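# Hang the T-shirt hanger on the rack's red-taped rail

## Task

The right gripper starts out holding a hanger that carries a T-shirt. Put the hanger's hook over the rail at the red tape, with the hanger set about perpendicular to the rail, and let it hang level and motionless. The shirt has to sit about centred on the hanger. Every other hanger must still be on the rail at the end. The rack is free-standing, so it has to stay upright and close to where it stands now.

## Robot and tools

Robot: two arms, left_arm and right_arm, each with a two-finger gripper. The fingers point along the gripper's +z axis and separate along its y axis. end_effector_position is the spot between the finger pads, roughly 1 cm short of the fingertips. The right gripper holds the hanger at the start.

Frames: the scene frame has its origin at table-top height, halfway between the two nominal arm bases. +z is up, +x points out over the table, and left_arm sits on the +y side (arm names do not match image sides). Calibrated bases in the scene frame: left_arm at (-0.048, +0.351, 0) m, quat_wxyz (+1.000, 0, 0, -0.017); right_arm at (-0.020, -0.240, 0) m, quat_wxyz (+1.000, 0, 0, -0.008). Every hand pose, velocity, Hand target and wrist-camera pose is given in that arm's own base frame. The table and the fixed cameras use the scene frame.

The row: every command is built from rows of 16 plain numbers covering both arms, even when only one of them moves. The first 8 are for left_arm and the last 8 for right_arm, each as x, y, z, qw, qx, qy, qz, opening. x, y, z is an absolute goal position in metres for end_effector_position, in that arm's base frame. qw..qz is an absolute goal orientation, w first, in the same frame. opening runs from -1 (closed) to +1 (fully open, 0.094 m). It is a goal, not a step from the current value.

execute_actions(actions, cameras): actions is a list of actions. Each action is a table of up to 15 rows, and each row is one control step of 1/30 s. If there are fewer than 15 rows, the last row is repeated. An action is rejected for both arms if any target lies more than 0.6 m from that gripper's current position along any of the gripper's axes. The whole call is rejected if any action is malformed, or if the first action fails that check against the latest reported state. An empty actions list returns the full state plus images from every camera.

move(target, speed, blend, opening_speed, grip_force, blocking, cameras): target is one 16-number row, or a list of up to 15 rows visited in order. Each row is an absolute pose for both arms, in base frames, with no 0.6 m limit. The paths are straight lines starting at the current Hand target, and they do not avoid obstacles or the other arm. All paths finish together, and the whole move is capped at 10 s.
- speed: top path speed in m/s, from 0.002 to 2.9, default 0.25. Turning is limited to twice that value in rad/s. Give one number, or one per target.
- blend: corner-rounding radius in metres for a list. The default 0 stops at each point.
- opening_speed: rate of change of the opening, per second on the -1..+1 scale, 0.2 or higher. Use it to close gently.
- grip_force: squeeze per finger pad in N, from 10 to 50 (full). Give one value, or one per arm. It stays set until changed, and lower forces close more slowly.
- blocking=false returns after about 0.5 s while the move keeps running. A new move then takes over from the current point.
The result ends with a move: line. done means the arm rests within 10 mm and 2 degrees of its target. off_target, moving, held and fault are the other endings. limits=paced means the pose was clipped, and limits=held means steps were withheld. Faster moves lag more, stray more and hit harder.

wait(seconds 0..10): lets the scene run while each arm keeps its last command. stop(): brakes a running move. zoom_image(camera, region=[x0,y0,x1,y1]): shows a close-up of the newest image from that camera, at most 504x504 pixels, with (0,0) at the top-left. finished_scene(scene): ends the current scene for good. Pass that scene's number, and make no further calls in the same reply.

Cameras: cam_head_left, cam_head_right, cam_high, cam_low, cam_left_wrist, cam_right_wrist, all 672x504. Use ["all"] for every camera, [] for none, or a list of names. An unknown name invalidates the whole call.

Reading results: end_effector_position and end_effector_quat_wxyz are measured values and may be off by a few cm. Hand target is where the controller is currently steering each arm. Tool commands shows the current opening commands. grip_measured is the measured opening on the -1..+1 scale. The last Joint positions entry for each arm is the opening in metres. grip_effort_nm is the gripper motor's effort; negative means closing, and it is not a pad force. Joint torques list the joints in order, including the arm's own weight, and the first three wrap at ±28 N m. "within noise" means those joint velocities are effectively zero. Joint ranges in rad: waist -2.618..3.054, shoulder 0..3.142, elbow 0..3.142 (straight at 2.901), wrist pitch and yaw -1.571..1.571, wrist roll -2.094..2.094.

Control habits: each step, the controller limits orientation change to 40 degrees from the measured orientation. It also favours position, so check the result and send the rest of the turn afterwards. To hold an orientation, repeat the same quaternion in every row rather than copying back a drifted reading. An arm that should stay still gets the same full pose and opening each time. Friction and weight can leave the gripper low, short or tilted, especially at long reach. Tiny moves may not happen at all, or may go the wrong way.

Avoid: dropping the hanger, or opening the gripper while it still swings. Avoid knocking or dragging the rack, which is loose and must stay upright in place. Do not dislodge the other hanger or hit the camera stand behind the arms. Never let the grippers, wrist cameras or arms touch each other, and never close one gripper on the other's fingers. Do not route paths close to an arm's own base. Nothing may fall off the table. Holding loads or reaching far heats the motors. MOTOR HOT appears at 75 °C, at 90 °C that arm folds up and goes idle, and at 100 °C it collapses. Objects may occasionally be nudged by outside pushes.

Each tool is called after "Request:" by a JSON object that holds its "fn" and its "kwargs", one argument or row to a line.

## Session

Request:
{"fn": "execute_actions", "kwargs": {
  "actions": []
}}

Scene clock: 0.00 s.
left_arm: end_effector_position=(+0.3810, -0.0001, +0.4021) grip_measured=+1.000 grip_effort_nm=n/a end_effector_quat_wxyz=(+0.707, +0.000, +0.707, +0.000) | right_arm: end_effector_position=(+0.2720, +0.2735, +0.4438) grip_measured=-0.833 grip_effort_nm=n/a end_effector_quat_wxyz=(+0.551, -0.229, +0.786, +0.162)
Joint positions: left_arm=[0 1.047 1.047 0 0 0 0.094] | right_arm=[0.944 1.354 1.792 -0.807 0.352 0.135 0.008]
Joint velocities: within noise
Joint torques (N m): no reading
Heat: left arm: 27 °C; right arm: 27 °C.
Hand target: left_arm +0.3791, -0.0001, +0.4105; +0.714, +0.000, +0.700, +0.000 | right_arm +0.2714, +0.2720, +0.4569; +0.566, -0.220, +0.776, +0.172
Tool commands: left_gripper/opening=+1.0 right_gripper/opening=-1.0

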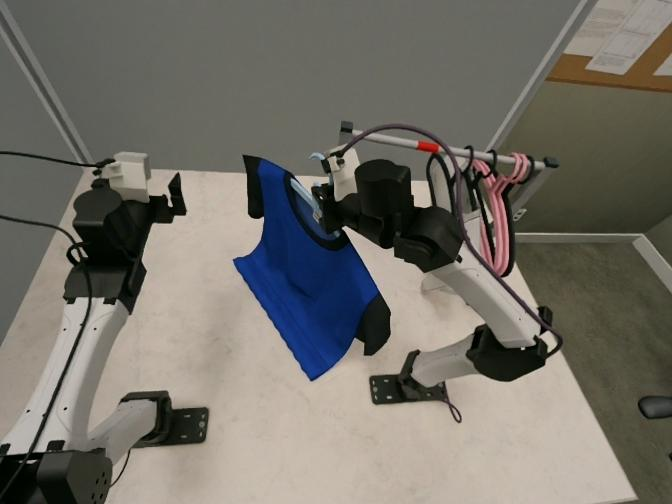

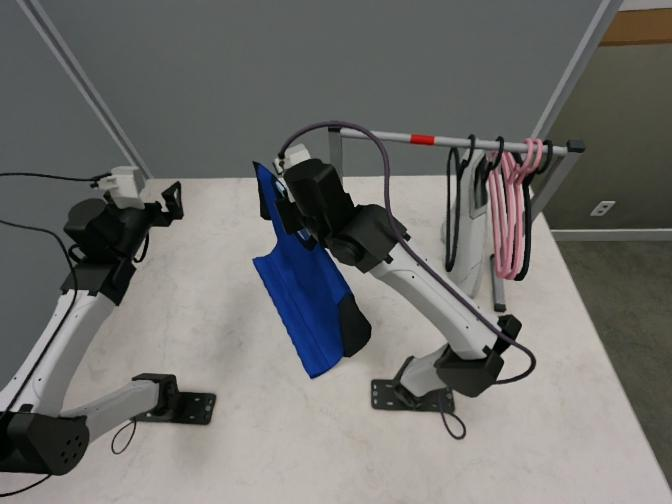

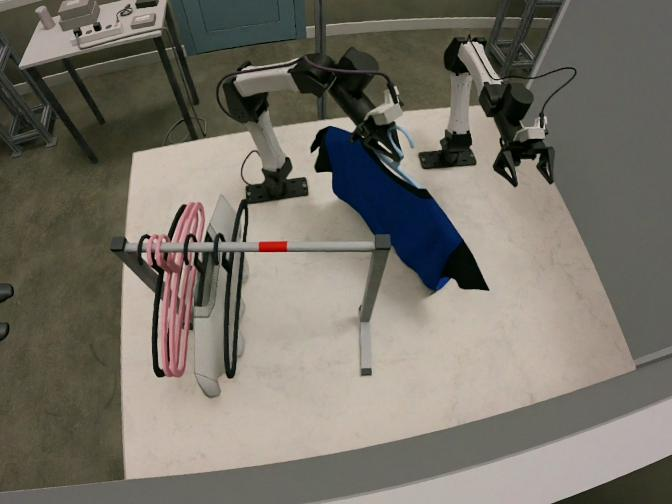

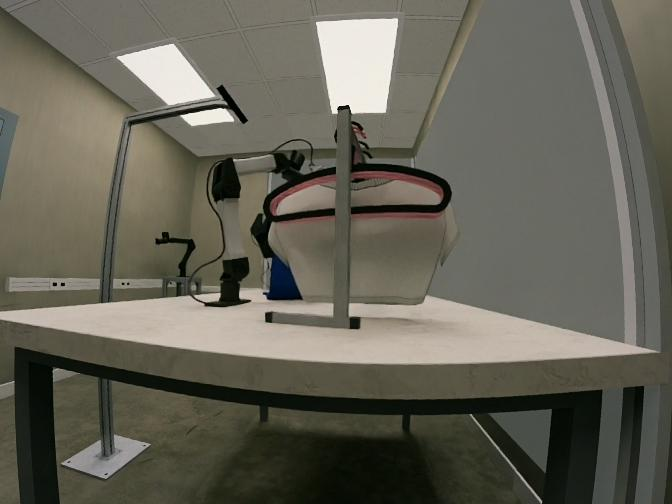

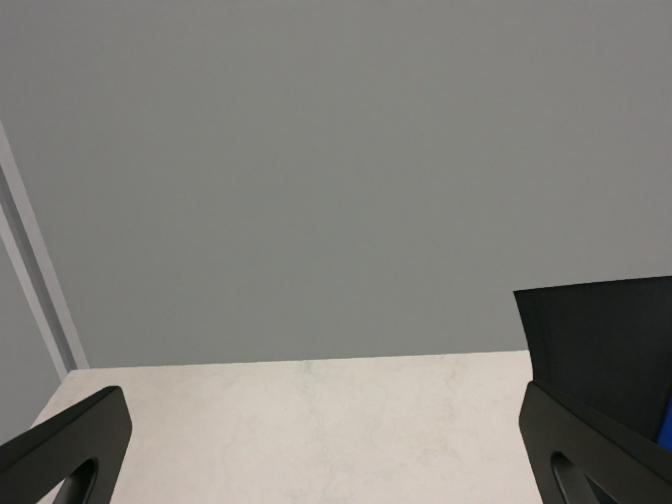

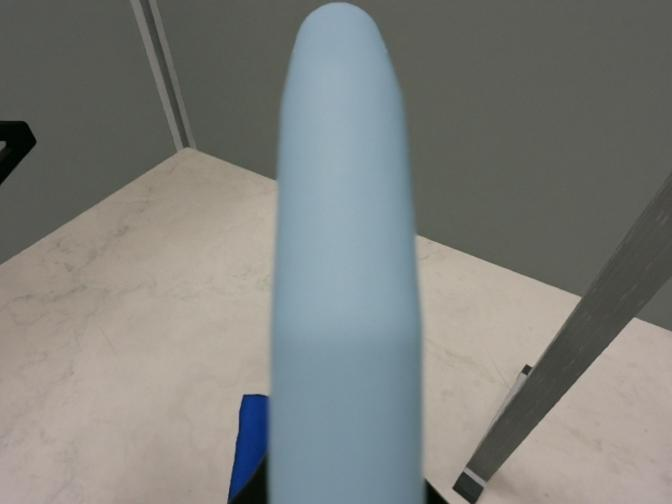

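Request:
{"fn": "move", "kwargs": {
  "target": [
    [0.381,0,0.402,0.707,0,0.707,0,1,0.18,0.17,0.465,0.5768,-0.0847,0.8056,0.0606,-1],
    [0.381,0,0.402,0.707,0,0.707,0,1,0.25,0.055,0.465,0.5776,0.0741,0.8066,-0.0531,-1]
  ],
  "speed": 0.22,
  "blend": 0.04,
  "cameras": ["cam_head_left","cam_head_right","cam_high","cam_low","cam_right_wrist"]
}}

Request:
{"fn": "zoom_image", "kwargs": {
  "camera": "cam_low",
  "region": [260, 80, 420, 240]
}}

Request:
{"fn": "zoom_image", "kwargs": {
  "camera": "cam_high",
  "region": [100, 80, 420, 400]
}}

Scene clock: 21.27 s.
left_arm: end_effector_position=(+0.3810, -0.0001, +0.4021) grip_measured=+1.000 grip_effort_nm=-0.01 end_effector_quat_wxyz=(+0.707, +0.000, +0.707, +0.000) | right_arm: end_effector_position=(+0.2494, +0.0566, +0.4582) grip_measured=-0.833 grip_effort_nm=-1.05 end_effector_quat_wxyz=(+0.567, +0.065, +0.819, -0.063)
Joint positions: left_arm=[0 1.047 1.047 0 0 0 0.094] | right_arm=[0.775 1.16 1.861 -1.28 0.88 0.434 0.008]
Joint torques (N m): left_arm=[-0.1 -2.7 7.61 2.22 0.07 0] | right_arm=[-0.38 -1.87 4.55 2.14 0.41 -0.05]
Heat: left arm: 32 °C; right arm: 32 °C.
Hand target: left_arm +0.3810, -0.0001, +0.4020; +0.707, +0.000, +0.707, +0.000 | right_arm +0.2497, +0.0549, +0.4650; +0.579, +0.075, +0.810, -0.054
Off the commanded pose: left_arm 0.000 m, 0 deg | right_arm 0.007 m, 2 deg.
move: done
Images, in order (width x height): cam_head_left 672x504, cam_head_right 672x504, cam_high 672x504, cam_low 672x504, cam_right_wrist 672x504.

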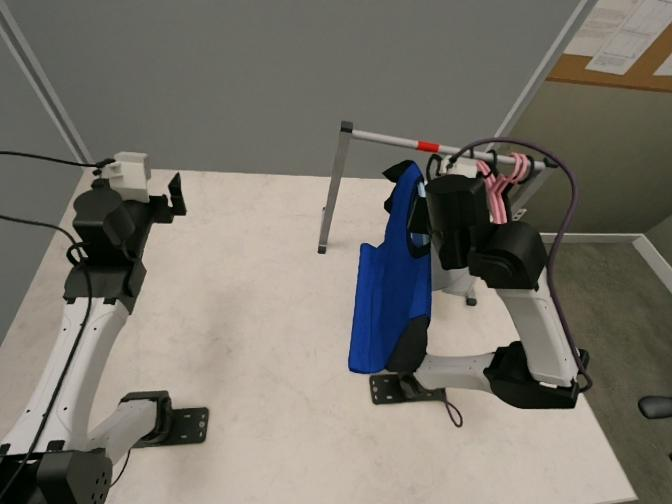

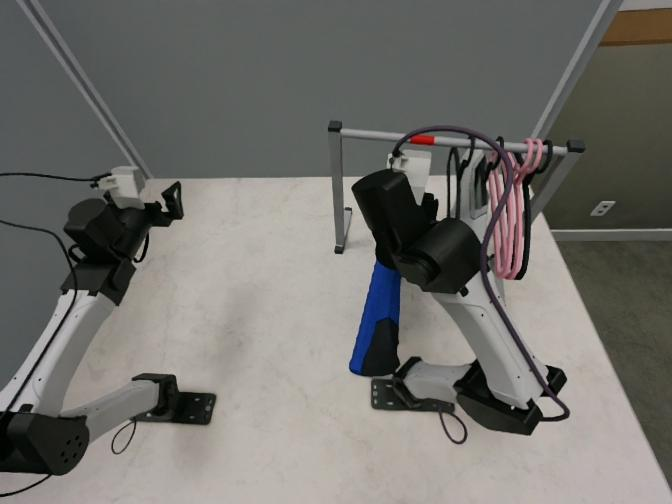

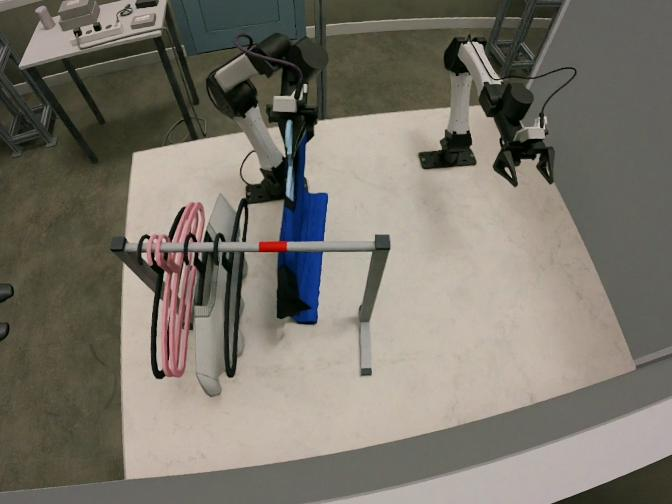

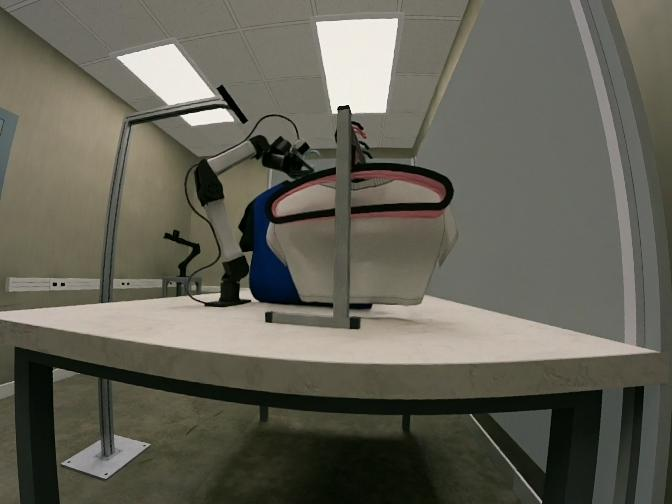

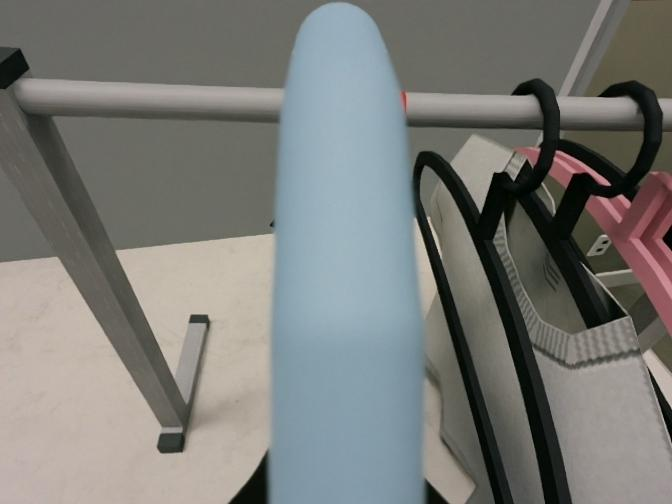

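Scaled by 3.150 from the camera's 672x504 image, which has a finer 960x720 frame.

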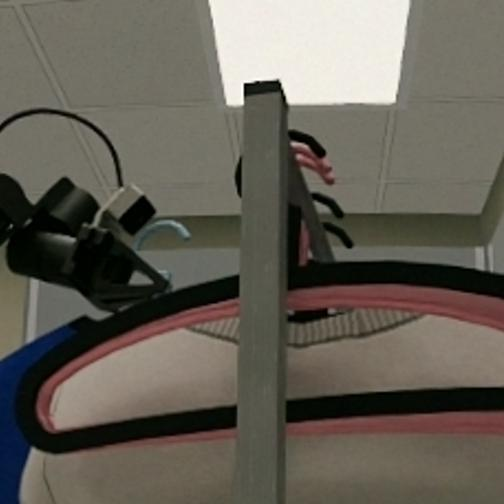

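Scaled by 1.575 from the camera's 672x504 image, which has a finer 960x720 frame.

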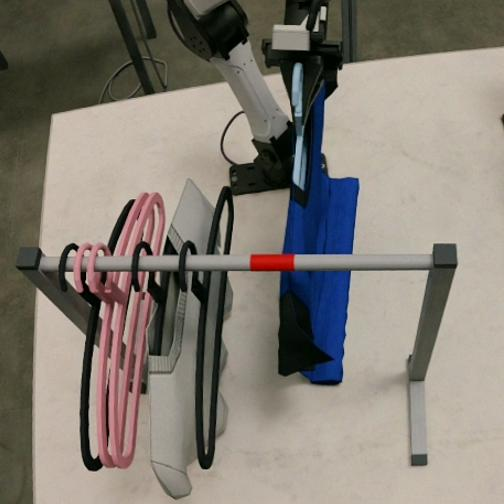

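Request:
{"fn": "move", "kwargs": {
  "target": [0.381,0,0.402,0.707,0,0.707,0,1,0.35,0.034,0.464,0.5776,0.0741,0.8066,-0.0531,-1],
  "speed": 0.12,
  "cameras": ["cam_high","cam_low","cam_right_wrist"]
}}

Request:
{"fn": "zoom_image", "kwargs": {
  "camera": "cam_low",
  "region": [280, 80, 400, 200]
}}

Request:
{"fn": "zoom_image", "kwargs": {
  "camera": "cam_high",
  "region": [190, 140, 350, 300]
}}

Scene clock: 43.37 s.
left_arm: end_effector_position=(+0.3810, -0.0001, +0.4021) grip_measured=+1.000 grip_effort_nm=-0.01 end_effector_quat_wxyz=(+0.707, +0.000, +0.707, +0.000) | right_arm: end_effector_position=(+0.3462, +0.0341, +0.4456) grip_measured=-0.833 grip_effort_nm=-1.05 end_effector_quat_wxyz=(+0.554, +0.068, +0.827, -0.064)
Joint positions: left_arm=[0 1.047 1.047 0 0 0 0.094] | right_arm=[0.335 1.305 1.831 -0.968 0.488 0.186 0.008]
Joint torques (N m): left_arm=[0.01 -2.65 7.64 2.23 0.06 0.01] | right_arm=[-0.4 -3.02 8.35 2.5 0.16 -0.07]
Heat: left arm: 34 °C; right arm: 34 °C.
Hand target: left_arm +0.3810, -0.0001, +0.4020; +0.707, +0.000, +0.707, +0.000 | right_arm +0.3490, +0.0337, +0.4638; +0.580, +0.074, +0.810, -0.054
Off the commanded pose: left_arm 0.000 m, 0 deg | right_arm 0.019 m, 4 deg.
move: off_target (right_arm)
Images, in order (width x height): cam_high 672x504, cam_low 672x504, cam_right_wrist 672x504.

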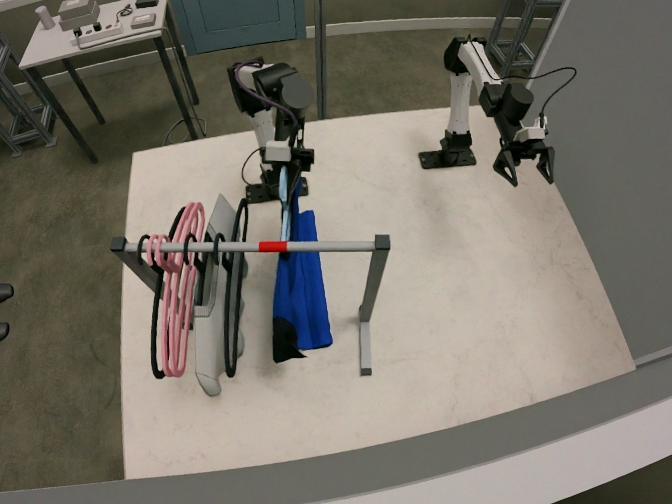

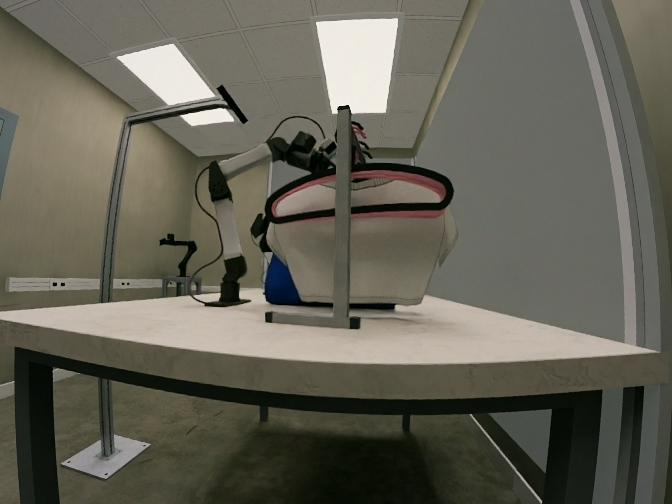

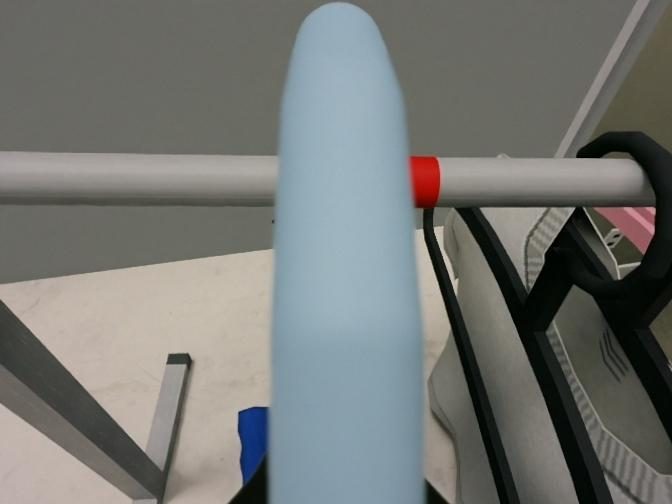

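Scaled by 4.200 from the camera's 672x504 image, which has a finer 960x720 frame.

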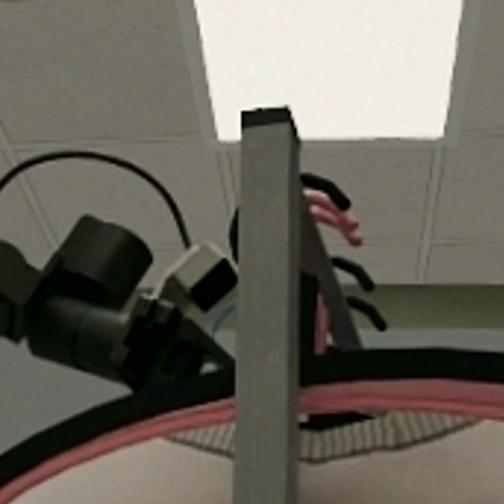

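Scaled by 3.150 from the camera's 672x504 image, which has a finer 960x720 frame.

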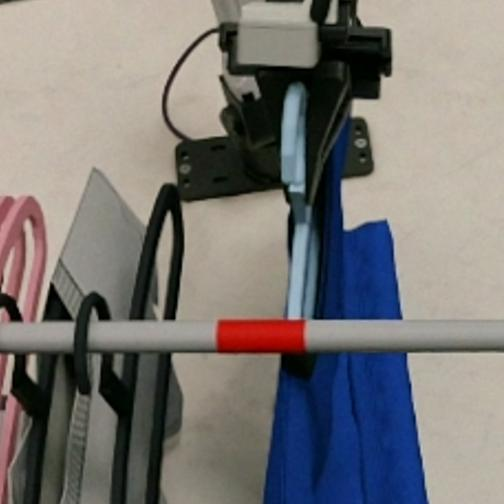

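Request:
{"fn": "move", "kwargs": {
  "target": [0.381,0,0.402,0.707,0,0.707,0,1,0.395,0.013,0.434,0.581,0.0741,0.804,-0.0531,-1],
  "speed": 0.08,
  "cameras": ["cam_head_left","cam_high","cam_low","cam_right_wrist"]
}}

Request:
{"fn": "zoom_image", "kwargs": {
  "camera": "cam_head_left",
  "region": [360, 90, 520, 250]
}}

Request:
{"fn": "zoom_image", "kwargs": {
  "camera": "cam_high",
  "region": [190, 140, 350, 300]
}}

Request:
{"fn": "zoom_image", "kwargs": {
  "camera": "cam_low",
  "region": [300, 110, 400, 210]
}}

Scene clock: 52.17 s.
left_arm: end_effector_position=(+0.3810, -0.0001, +0.4021) grip_measured=+1.000 grip_effort_nm=-0.01 end_effector_quat_wxyz=(+0.707, +0.000, +0.707, +0.000) | right_arm: end_effector_position=(+0.3884, +0.0130, +0.4263) grip_measured=-0.833 grip_effort_nm=-1.04 end_effector_quat_wxyz=(+0.566, +0.073, +0.819, -0.057)
Joint positions: left_arm=[0 1.047 1.047 0 0 0 0.094] | right_arm=[0.189 1.333 1.707 -0.758 0.354 0.128 0.008]
Joint torques (N m): left_arm=[-0.02 -2.61 7.66 2.23 0.06 0.02] | right_arm=[-0.36 -3.6 6.61 2.57 0.13 -0.09]
Heat: left arm: 35 °C; right arm: 35 °C.
Hand target: left_arm +0.3810, -0.0001, +0.4020; +0.707, +0.000, +0.707, +0.000 | right_arm +0.3945, +0.0130, +0.4340; +0.583, +0.074, +0.807, -0.053
Off the commanded pose: left_arm 0.000 m, 0 deg | right_arm 0.010 m, 2 deg.
move: done
Images, in order (width x height): cam_head_left 672x504, cam_high 672x504, cam_low 672x504, cam_right_wrist 672x504.

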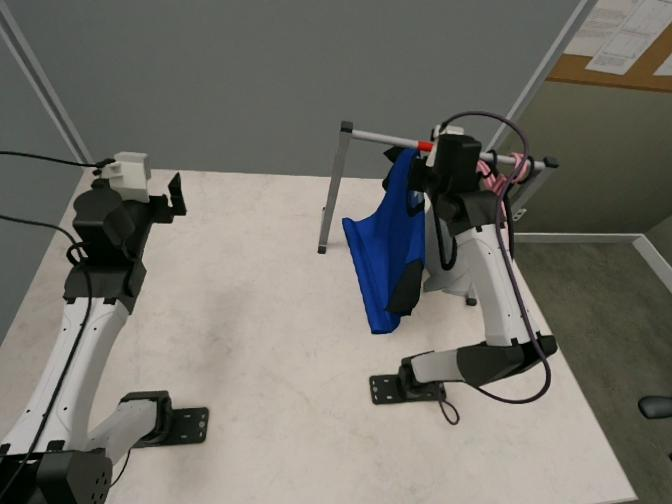

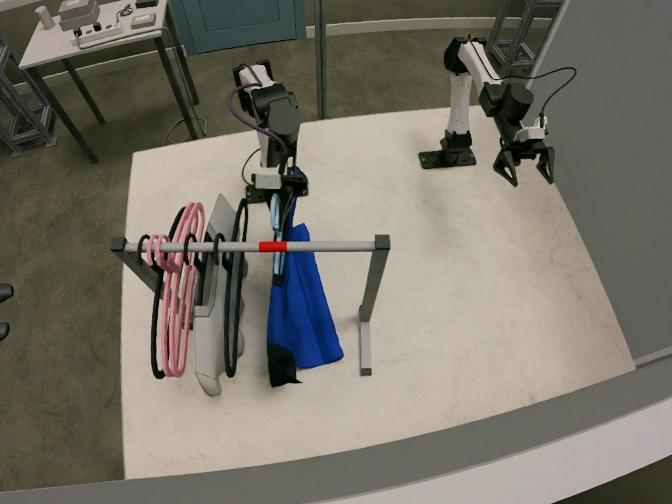

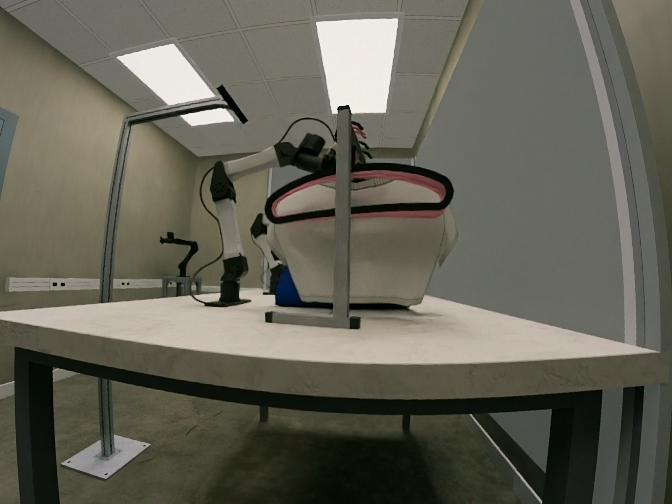

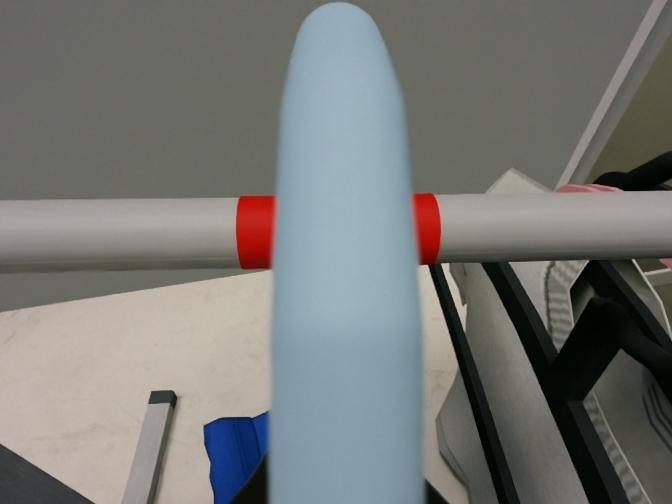

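Scaled by 3.150 from the camera's 672x504 image, which has a finer 960x720 frame.

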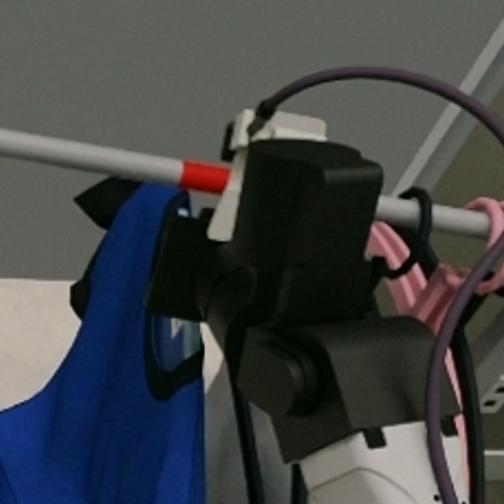

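Scaled by 3.150 from the camera's 672x504 image, which has a finer 960x720 frame.

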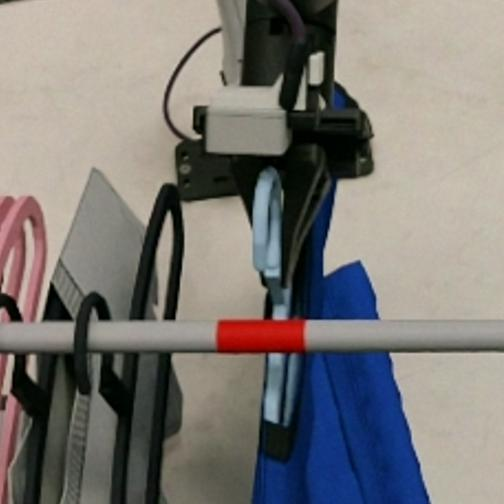

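Scaled by 5.040 from the camera's 672x504 image, which has a finer 960x720 frame.

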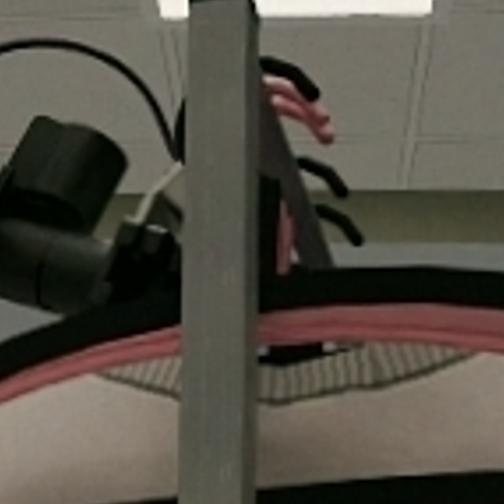

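Request:
{"fn": "move", "kwargs": {
  "target": [
    [0.381,0,0.402,0.707,0,0.707,0,1,0.396,0.0125,0.414,0.581,0.0741,0.804,-0.0531,-1],
    [0.381,0,0.402,0.707,0,0.707,0,1,0.448,0.0025,0.418,0.581,0.0741,0.804,-0.0531,-1]
  ],
  "speed": 0.08,
  "blend": 0.01,
  "cameras": ["cam_head_left","cam_high","cam_low","cam_right_wrist"]
}}

Request:
{"fn": "zoom_image", "kwargs": {
  "camera": "cam_high",
  "region": [190, 140, 350, 300]
}}

Request:
{"fn": "zoom_image", "kwargs": {
  "camera": "cam_low",
  "region": [300, 110, 400, 210]
}}

Scene clock: 67.73 s.
left_arm: end_effector_position=(+0.3810, -0.0001, +0.4021) grip_measured=+1.000 grip_effort_nm=-0.01 end_effector_quat_wxyz=(+0.707, +0.000, +0.707, +0.000) | right_arm: end_effector_position=(+0.4405, +0.0031, +0.3914) grip_measured=-0.833 grip_effort_nm=-1.05 end_effector_quat_wxyz=(+0.550, +0.072, +0.830, -0.060)
Joint positions: left_arm=[0 1.047 1.047 0 0 0 0.094] | right_arm=[0.12 1.463 1.686 -0.638 0.29 0.103 0.008]
Joint torques (N m): left_arm=[-0.12 -2.71 7.62 2.25 0.08 0.02] | right_arm=[-0.38 -4.94 11.64 2.54 0.07 -0.08]
Heat: left arm: 36 °C; right arm: 36 °C.
Hand target: left_arm +0.3810, -0.0001, +0.4020; +0.707, +0.000, +0.707, +0.000 | right_arm +0.4459, +0.0024, +0.4177; +0.583, +0.074, +0.807, -0.054
Off the commanded pose: left_arm 0.000 m, 0 deg | right_arm 0.028 m, 5 deg.
move: off_target (right_arm)
Images, in order (width x height): cam_head_left 672x504, cam_high 672x504, cam_low 672x504, cam_right_wrist 672x504.

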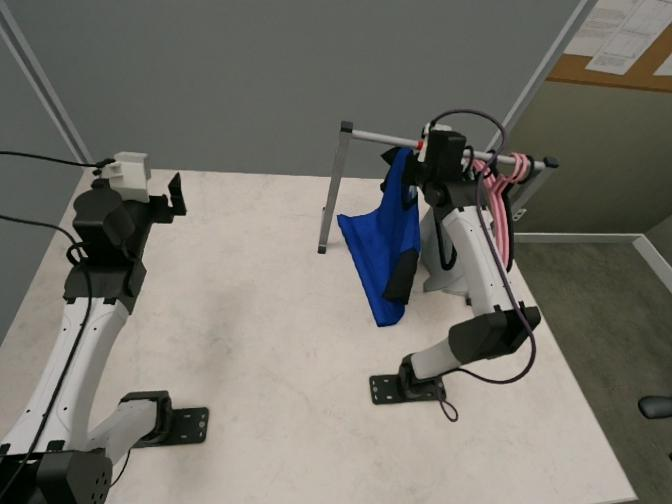

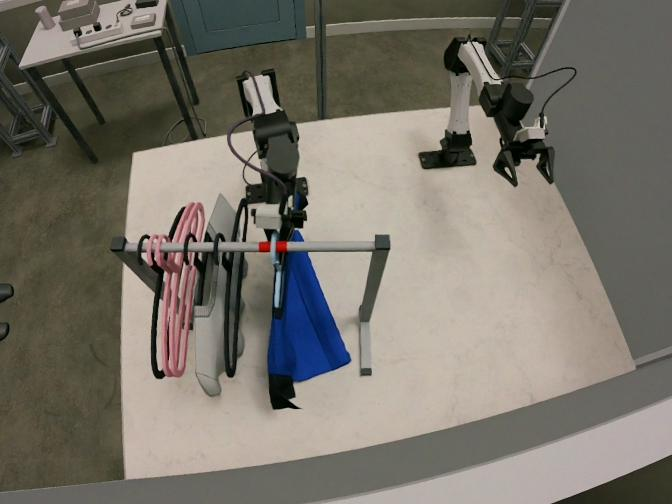

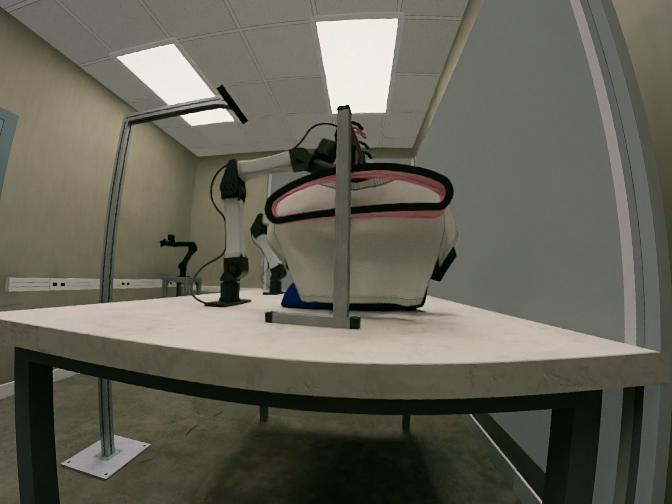

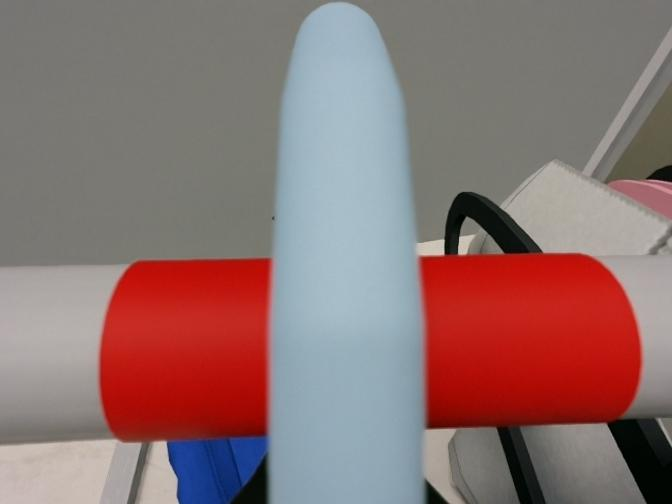

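Scaled by 3.150 from the camera's 672x504 image, which has a finer 960x720 frame.

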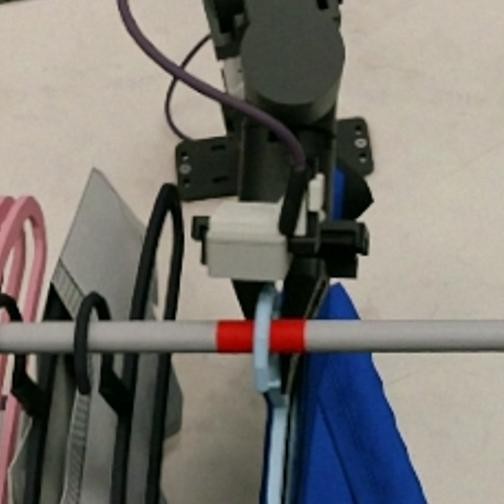

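Scaled by 5.040 from the camera's 672x504 image, which has a finer 960x720 frame.

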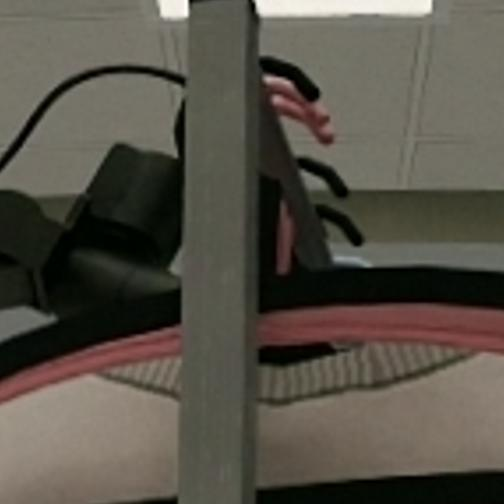

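Request:
{"fn": "move", "kwargs": {
  "target": [0.381,0,0.402,0.707,0,0.707,0,1,0.431,0.0055,0.386,0.583,0.0741,0.804,-0.0531,-1],
  "speed": 0.05,
  "cameras": ["cam_high","cam_low","cam_right_wrist"]
}}

Scene clock: 72.17 s.
left_arm: end_effector_position=(+0.3810, -0.0001, +0.4021) grip_measured=+1.000 grip_effort_nm=-0.01 end_effector_quat_wxyz=(+0.707, +0.000, +0.707, +0.000) | right_arm: end_effector_position=(+0.4357, +0.0042, +0.3768) grip_measured=-0.833 grip_effort_nm=-1.04 end_effector_quat_wxyz=(+0.570, +0.073, +0.816, -0.055)
Joint positions: left_arm=[0 1.047 1.047 0 0 0 0.094] | right_arm=[0.124 1.39 1.515 -0.492 0.29 0.103 0.008]
Joint torques (N m): left_arm=[-0.02 -2.7 7.66 2.22 0.07 0.01] | right_arm=[0.72 -7.64 6.67 2.35 0.24 -0.01]
Heat: left arm: 36 °C; right arm: 36 °C.
Hand target: left_arm +0.3810, -0.0001, +0.4020; +0.707, +0.000, +0.707, +0.000 | right_arm +0.4310, +0.0054, +0.3860; +0.584, +0.074, +0.806, -0.053
Off the commanded pose: left_arm 0.000 m, 0 deg | right_arm 0.010 m, 2 deg.
move: done
Images, in order (width x height): cam_high 672x504, cam_low 672x504, cam_right_wrist 672x504.

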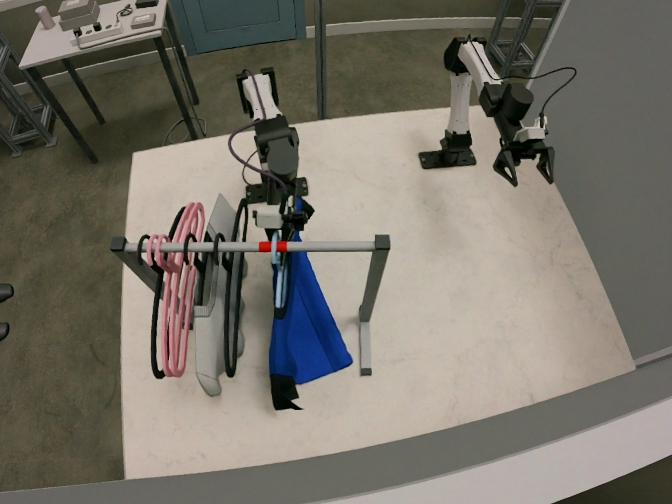

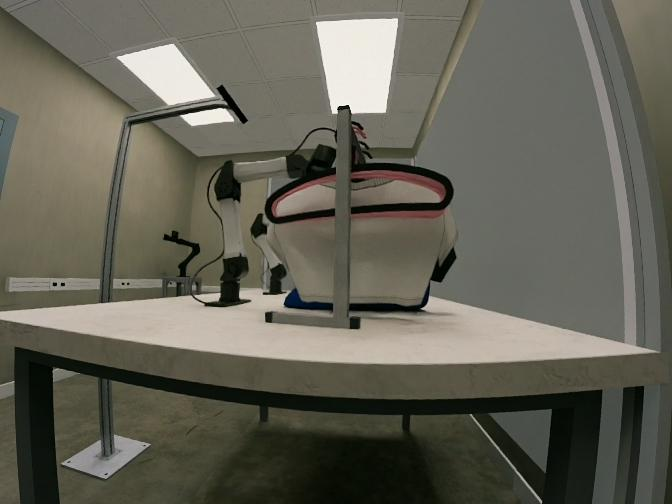

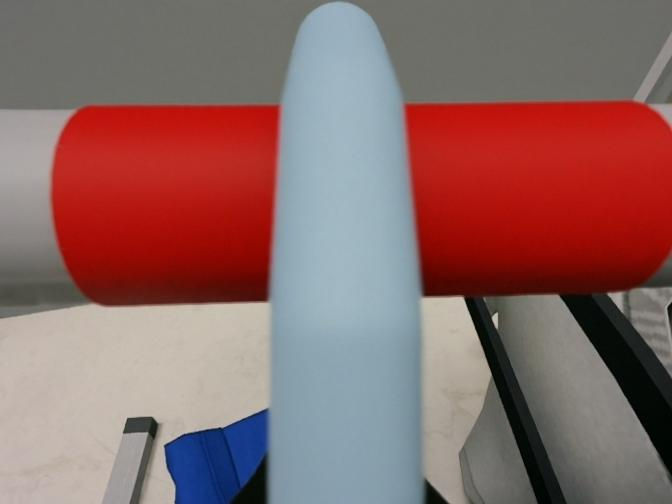

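Request:
{"fn": "move", "kwargs": {
  "target": [
    [0.381,0,0.402,0.707,0,0.707,0,1,0.428,0.0055,0.379,0.583,0.0741,0.804,-0.0531,-1],
    [0.381,0,0.402,0.707,0,0.707,0,1,0.432,0.0048,0.377,0.583,0.0741,0.804,-0.0531,-0.2],
    [0.381,0,0.402,0.707,0,0.707,0,1,0.32,0.0275,0.395,0.583,0.0741,0.804,-0.0531,-0.2]
  ],
  "speed": [0.03,0.03,0.1],
  "opening_speed": 0.4,
  "cameras": ["all"]
}}

Request:
{"fn": "zoom_image", "kwargs": {
  "camera": "cam_high",
  "region": [190, 140, 390, 340]
}}

Scene clock: 81.07 s.
left_arm: end_effector_position=(+0.3810, -0.0001, +0.4021) grip_measured=+1.000 grip_effort_nm=-0.01 end_effector_quat_wxyz=(+0.707, +0.000, +0.707, +0.000) | right_arm: end_effector_position=(+0.3221, +0.0281, +0.4039) grip_measured=-0.202 grip_effort_nm=0.07 end_effector_quat_wxyz=(+0.594, +0.074, +0.799, -0.048)
Joint positions: left_arm=[0 1.047 1.047 0 0 0 0.094] | right_arm=[0.345 1.04 1.375 -0.67 0.493 0.175 0.038]
Joint torques (N m): left_arm=[-0.05 -2.65 7.64 2.23 0.07 0.01] | right_arm=[0.61 -1.85 5.87 1.9 0.29 0.08]
Heat: left arm: 37 °C; right arm: 36 °C.
Hand target: left_arm +0.3810, -0.0001, +0.4020; +0.707, +0.000, +0.707, +0.000 | right_arm +0.3200, +0.0275, +0.3952; +0.585, +0.074, +0.806, -0.053
Off the commanded pose: left_arm 0.000 m, 0 deg | right_arm 0.009 m, 1 deg.
move: done

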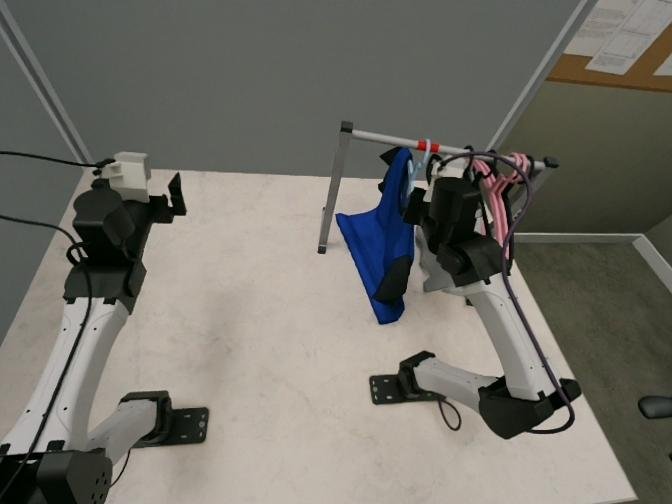

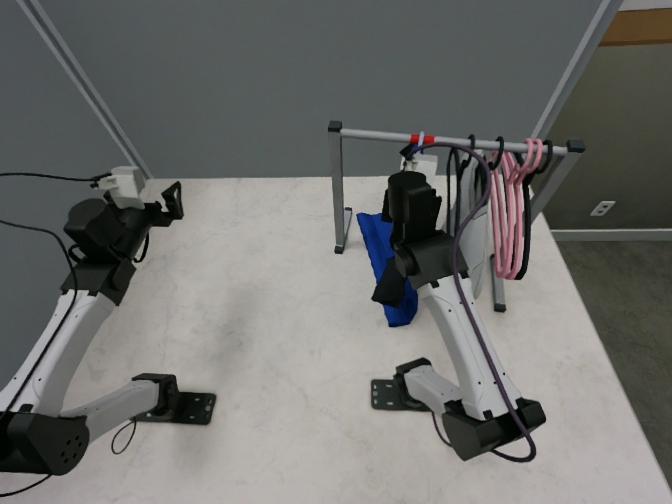

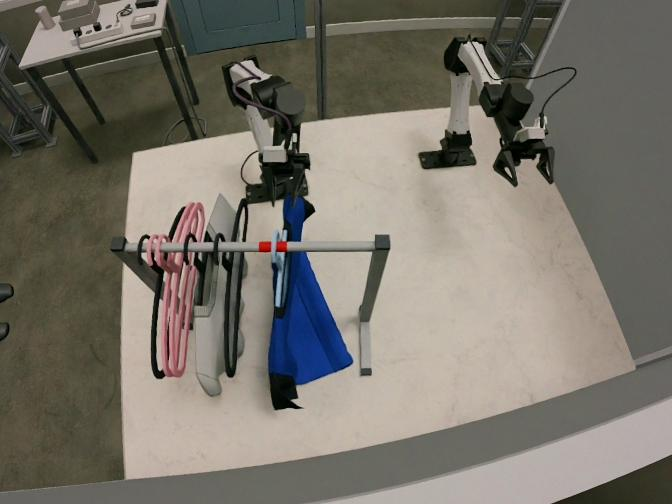

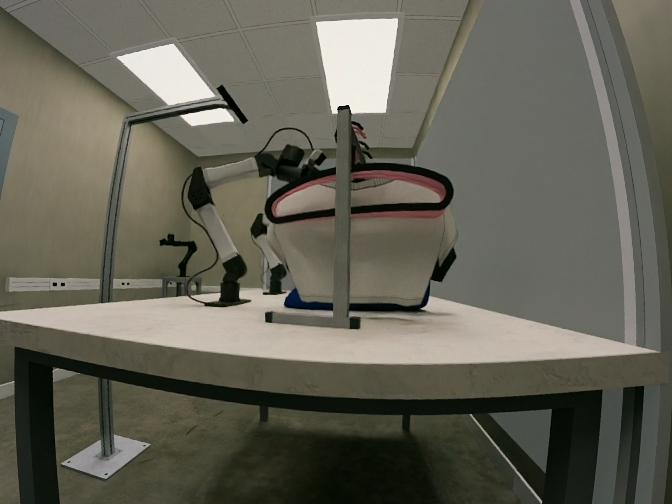

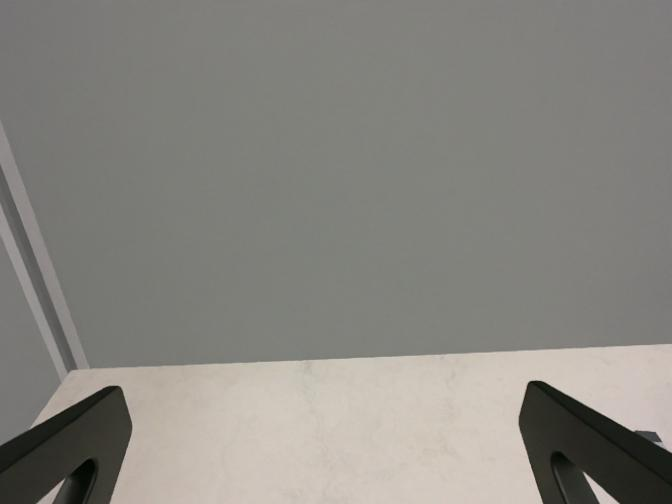

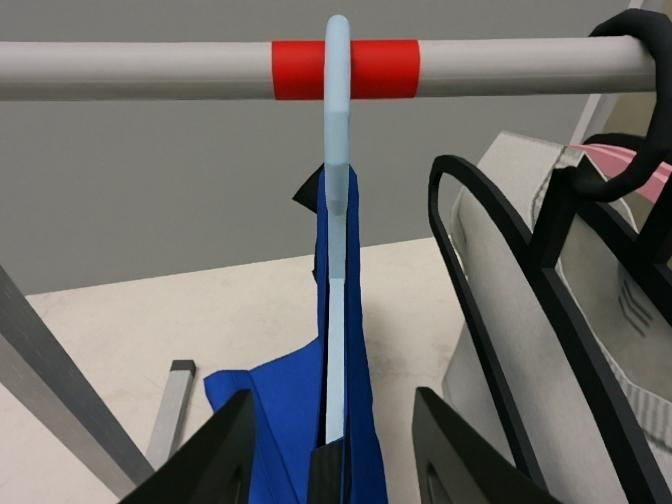

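Scaled by 2.520 from the camera's 672x504 image, which has a finer 960x720 frame.

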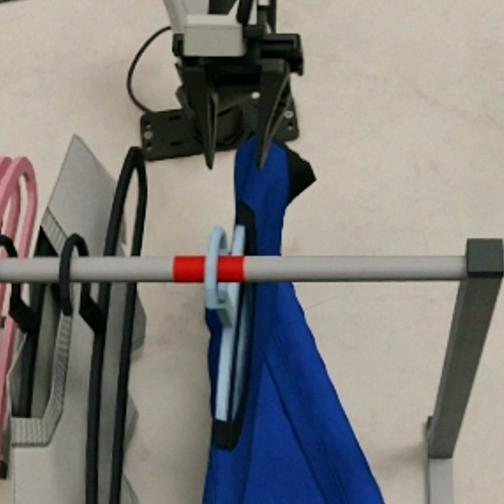

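Request:
{"fn": "finished_scene", "kwargs": {
  "scene": 2
}}

The scene is finished: the task was done.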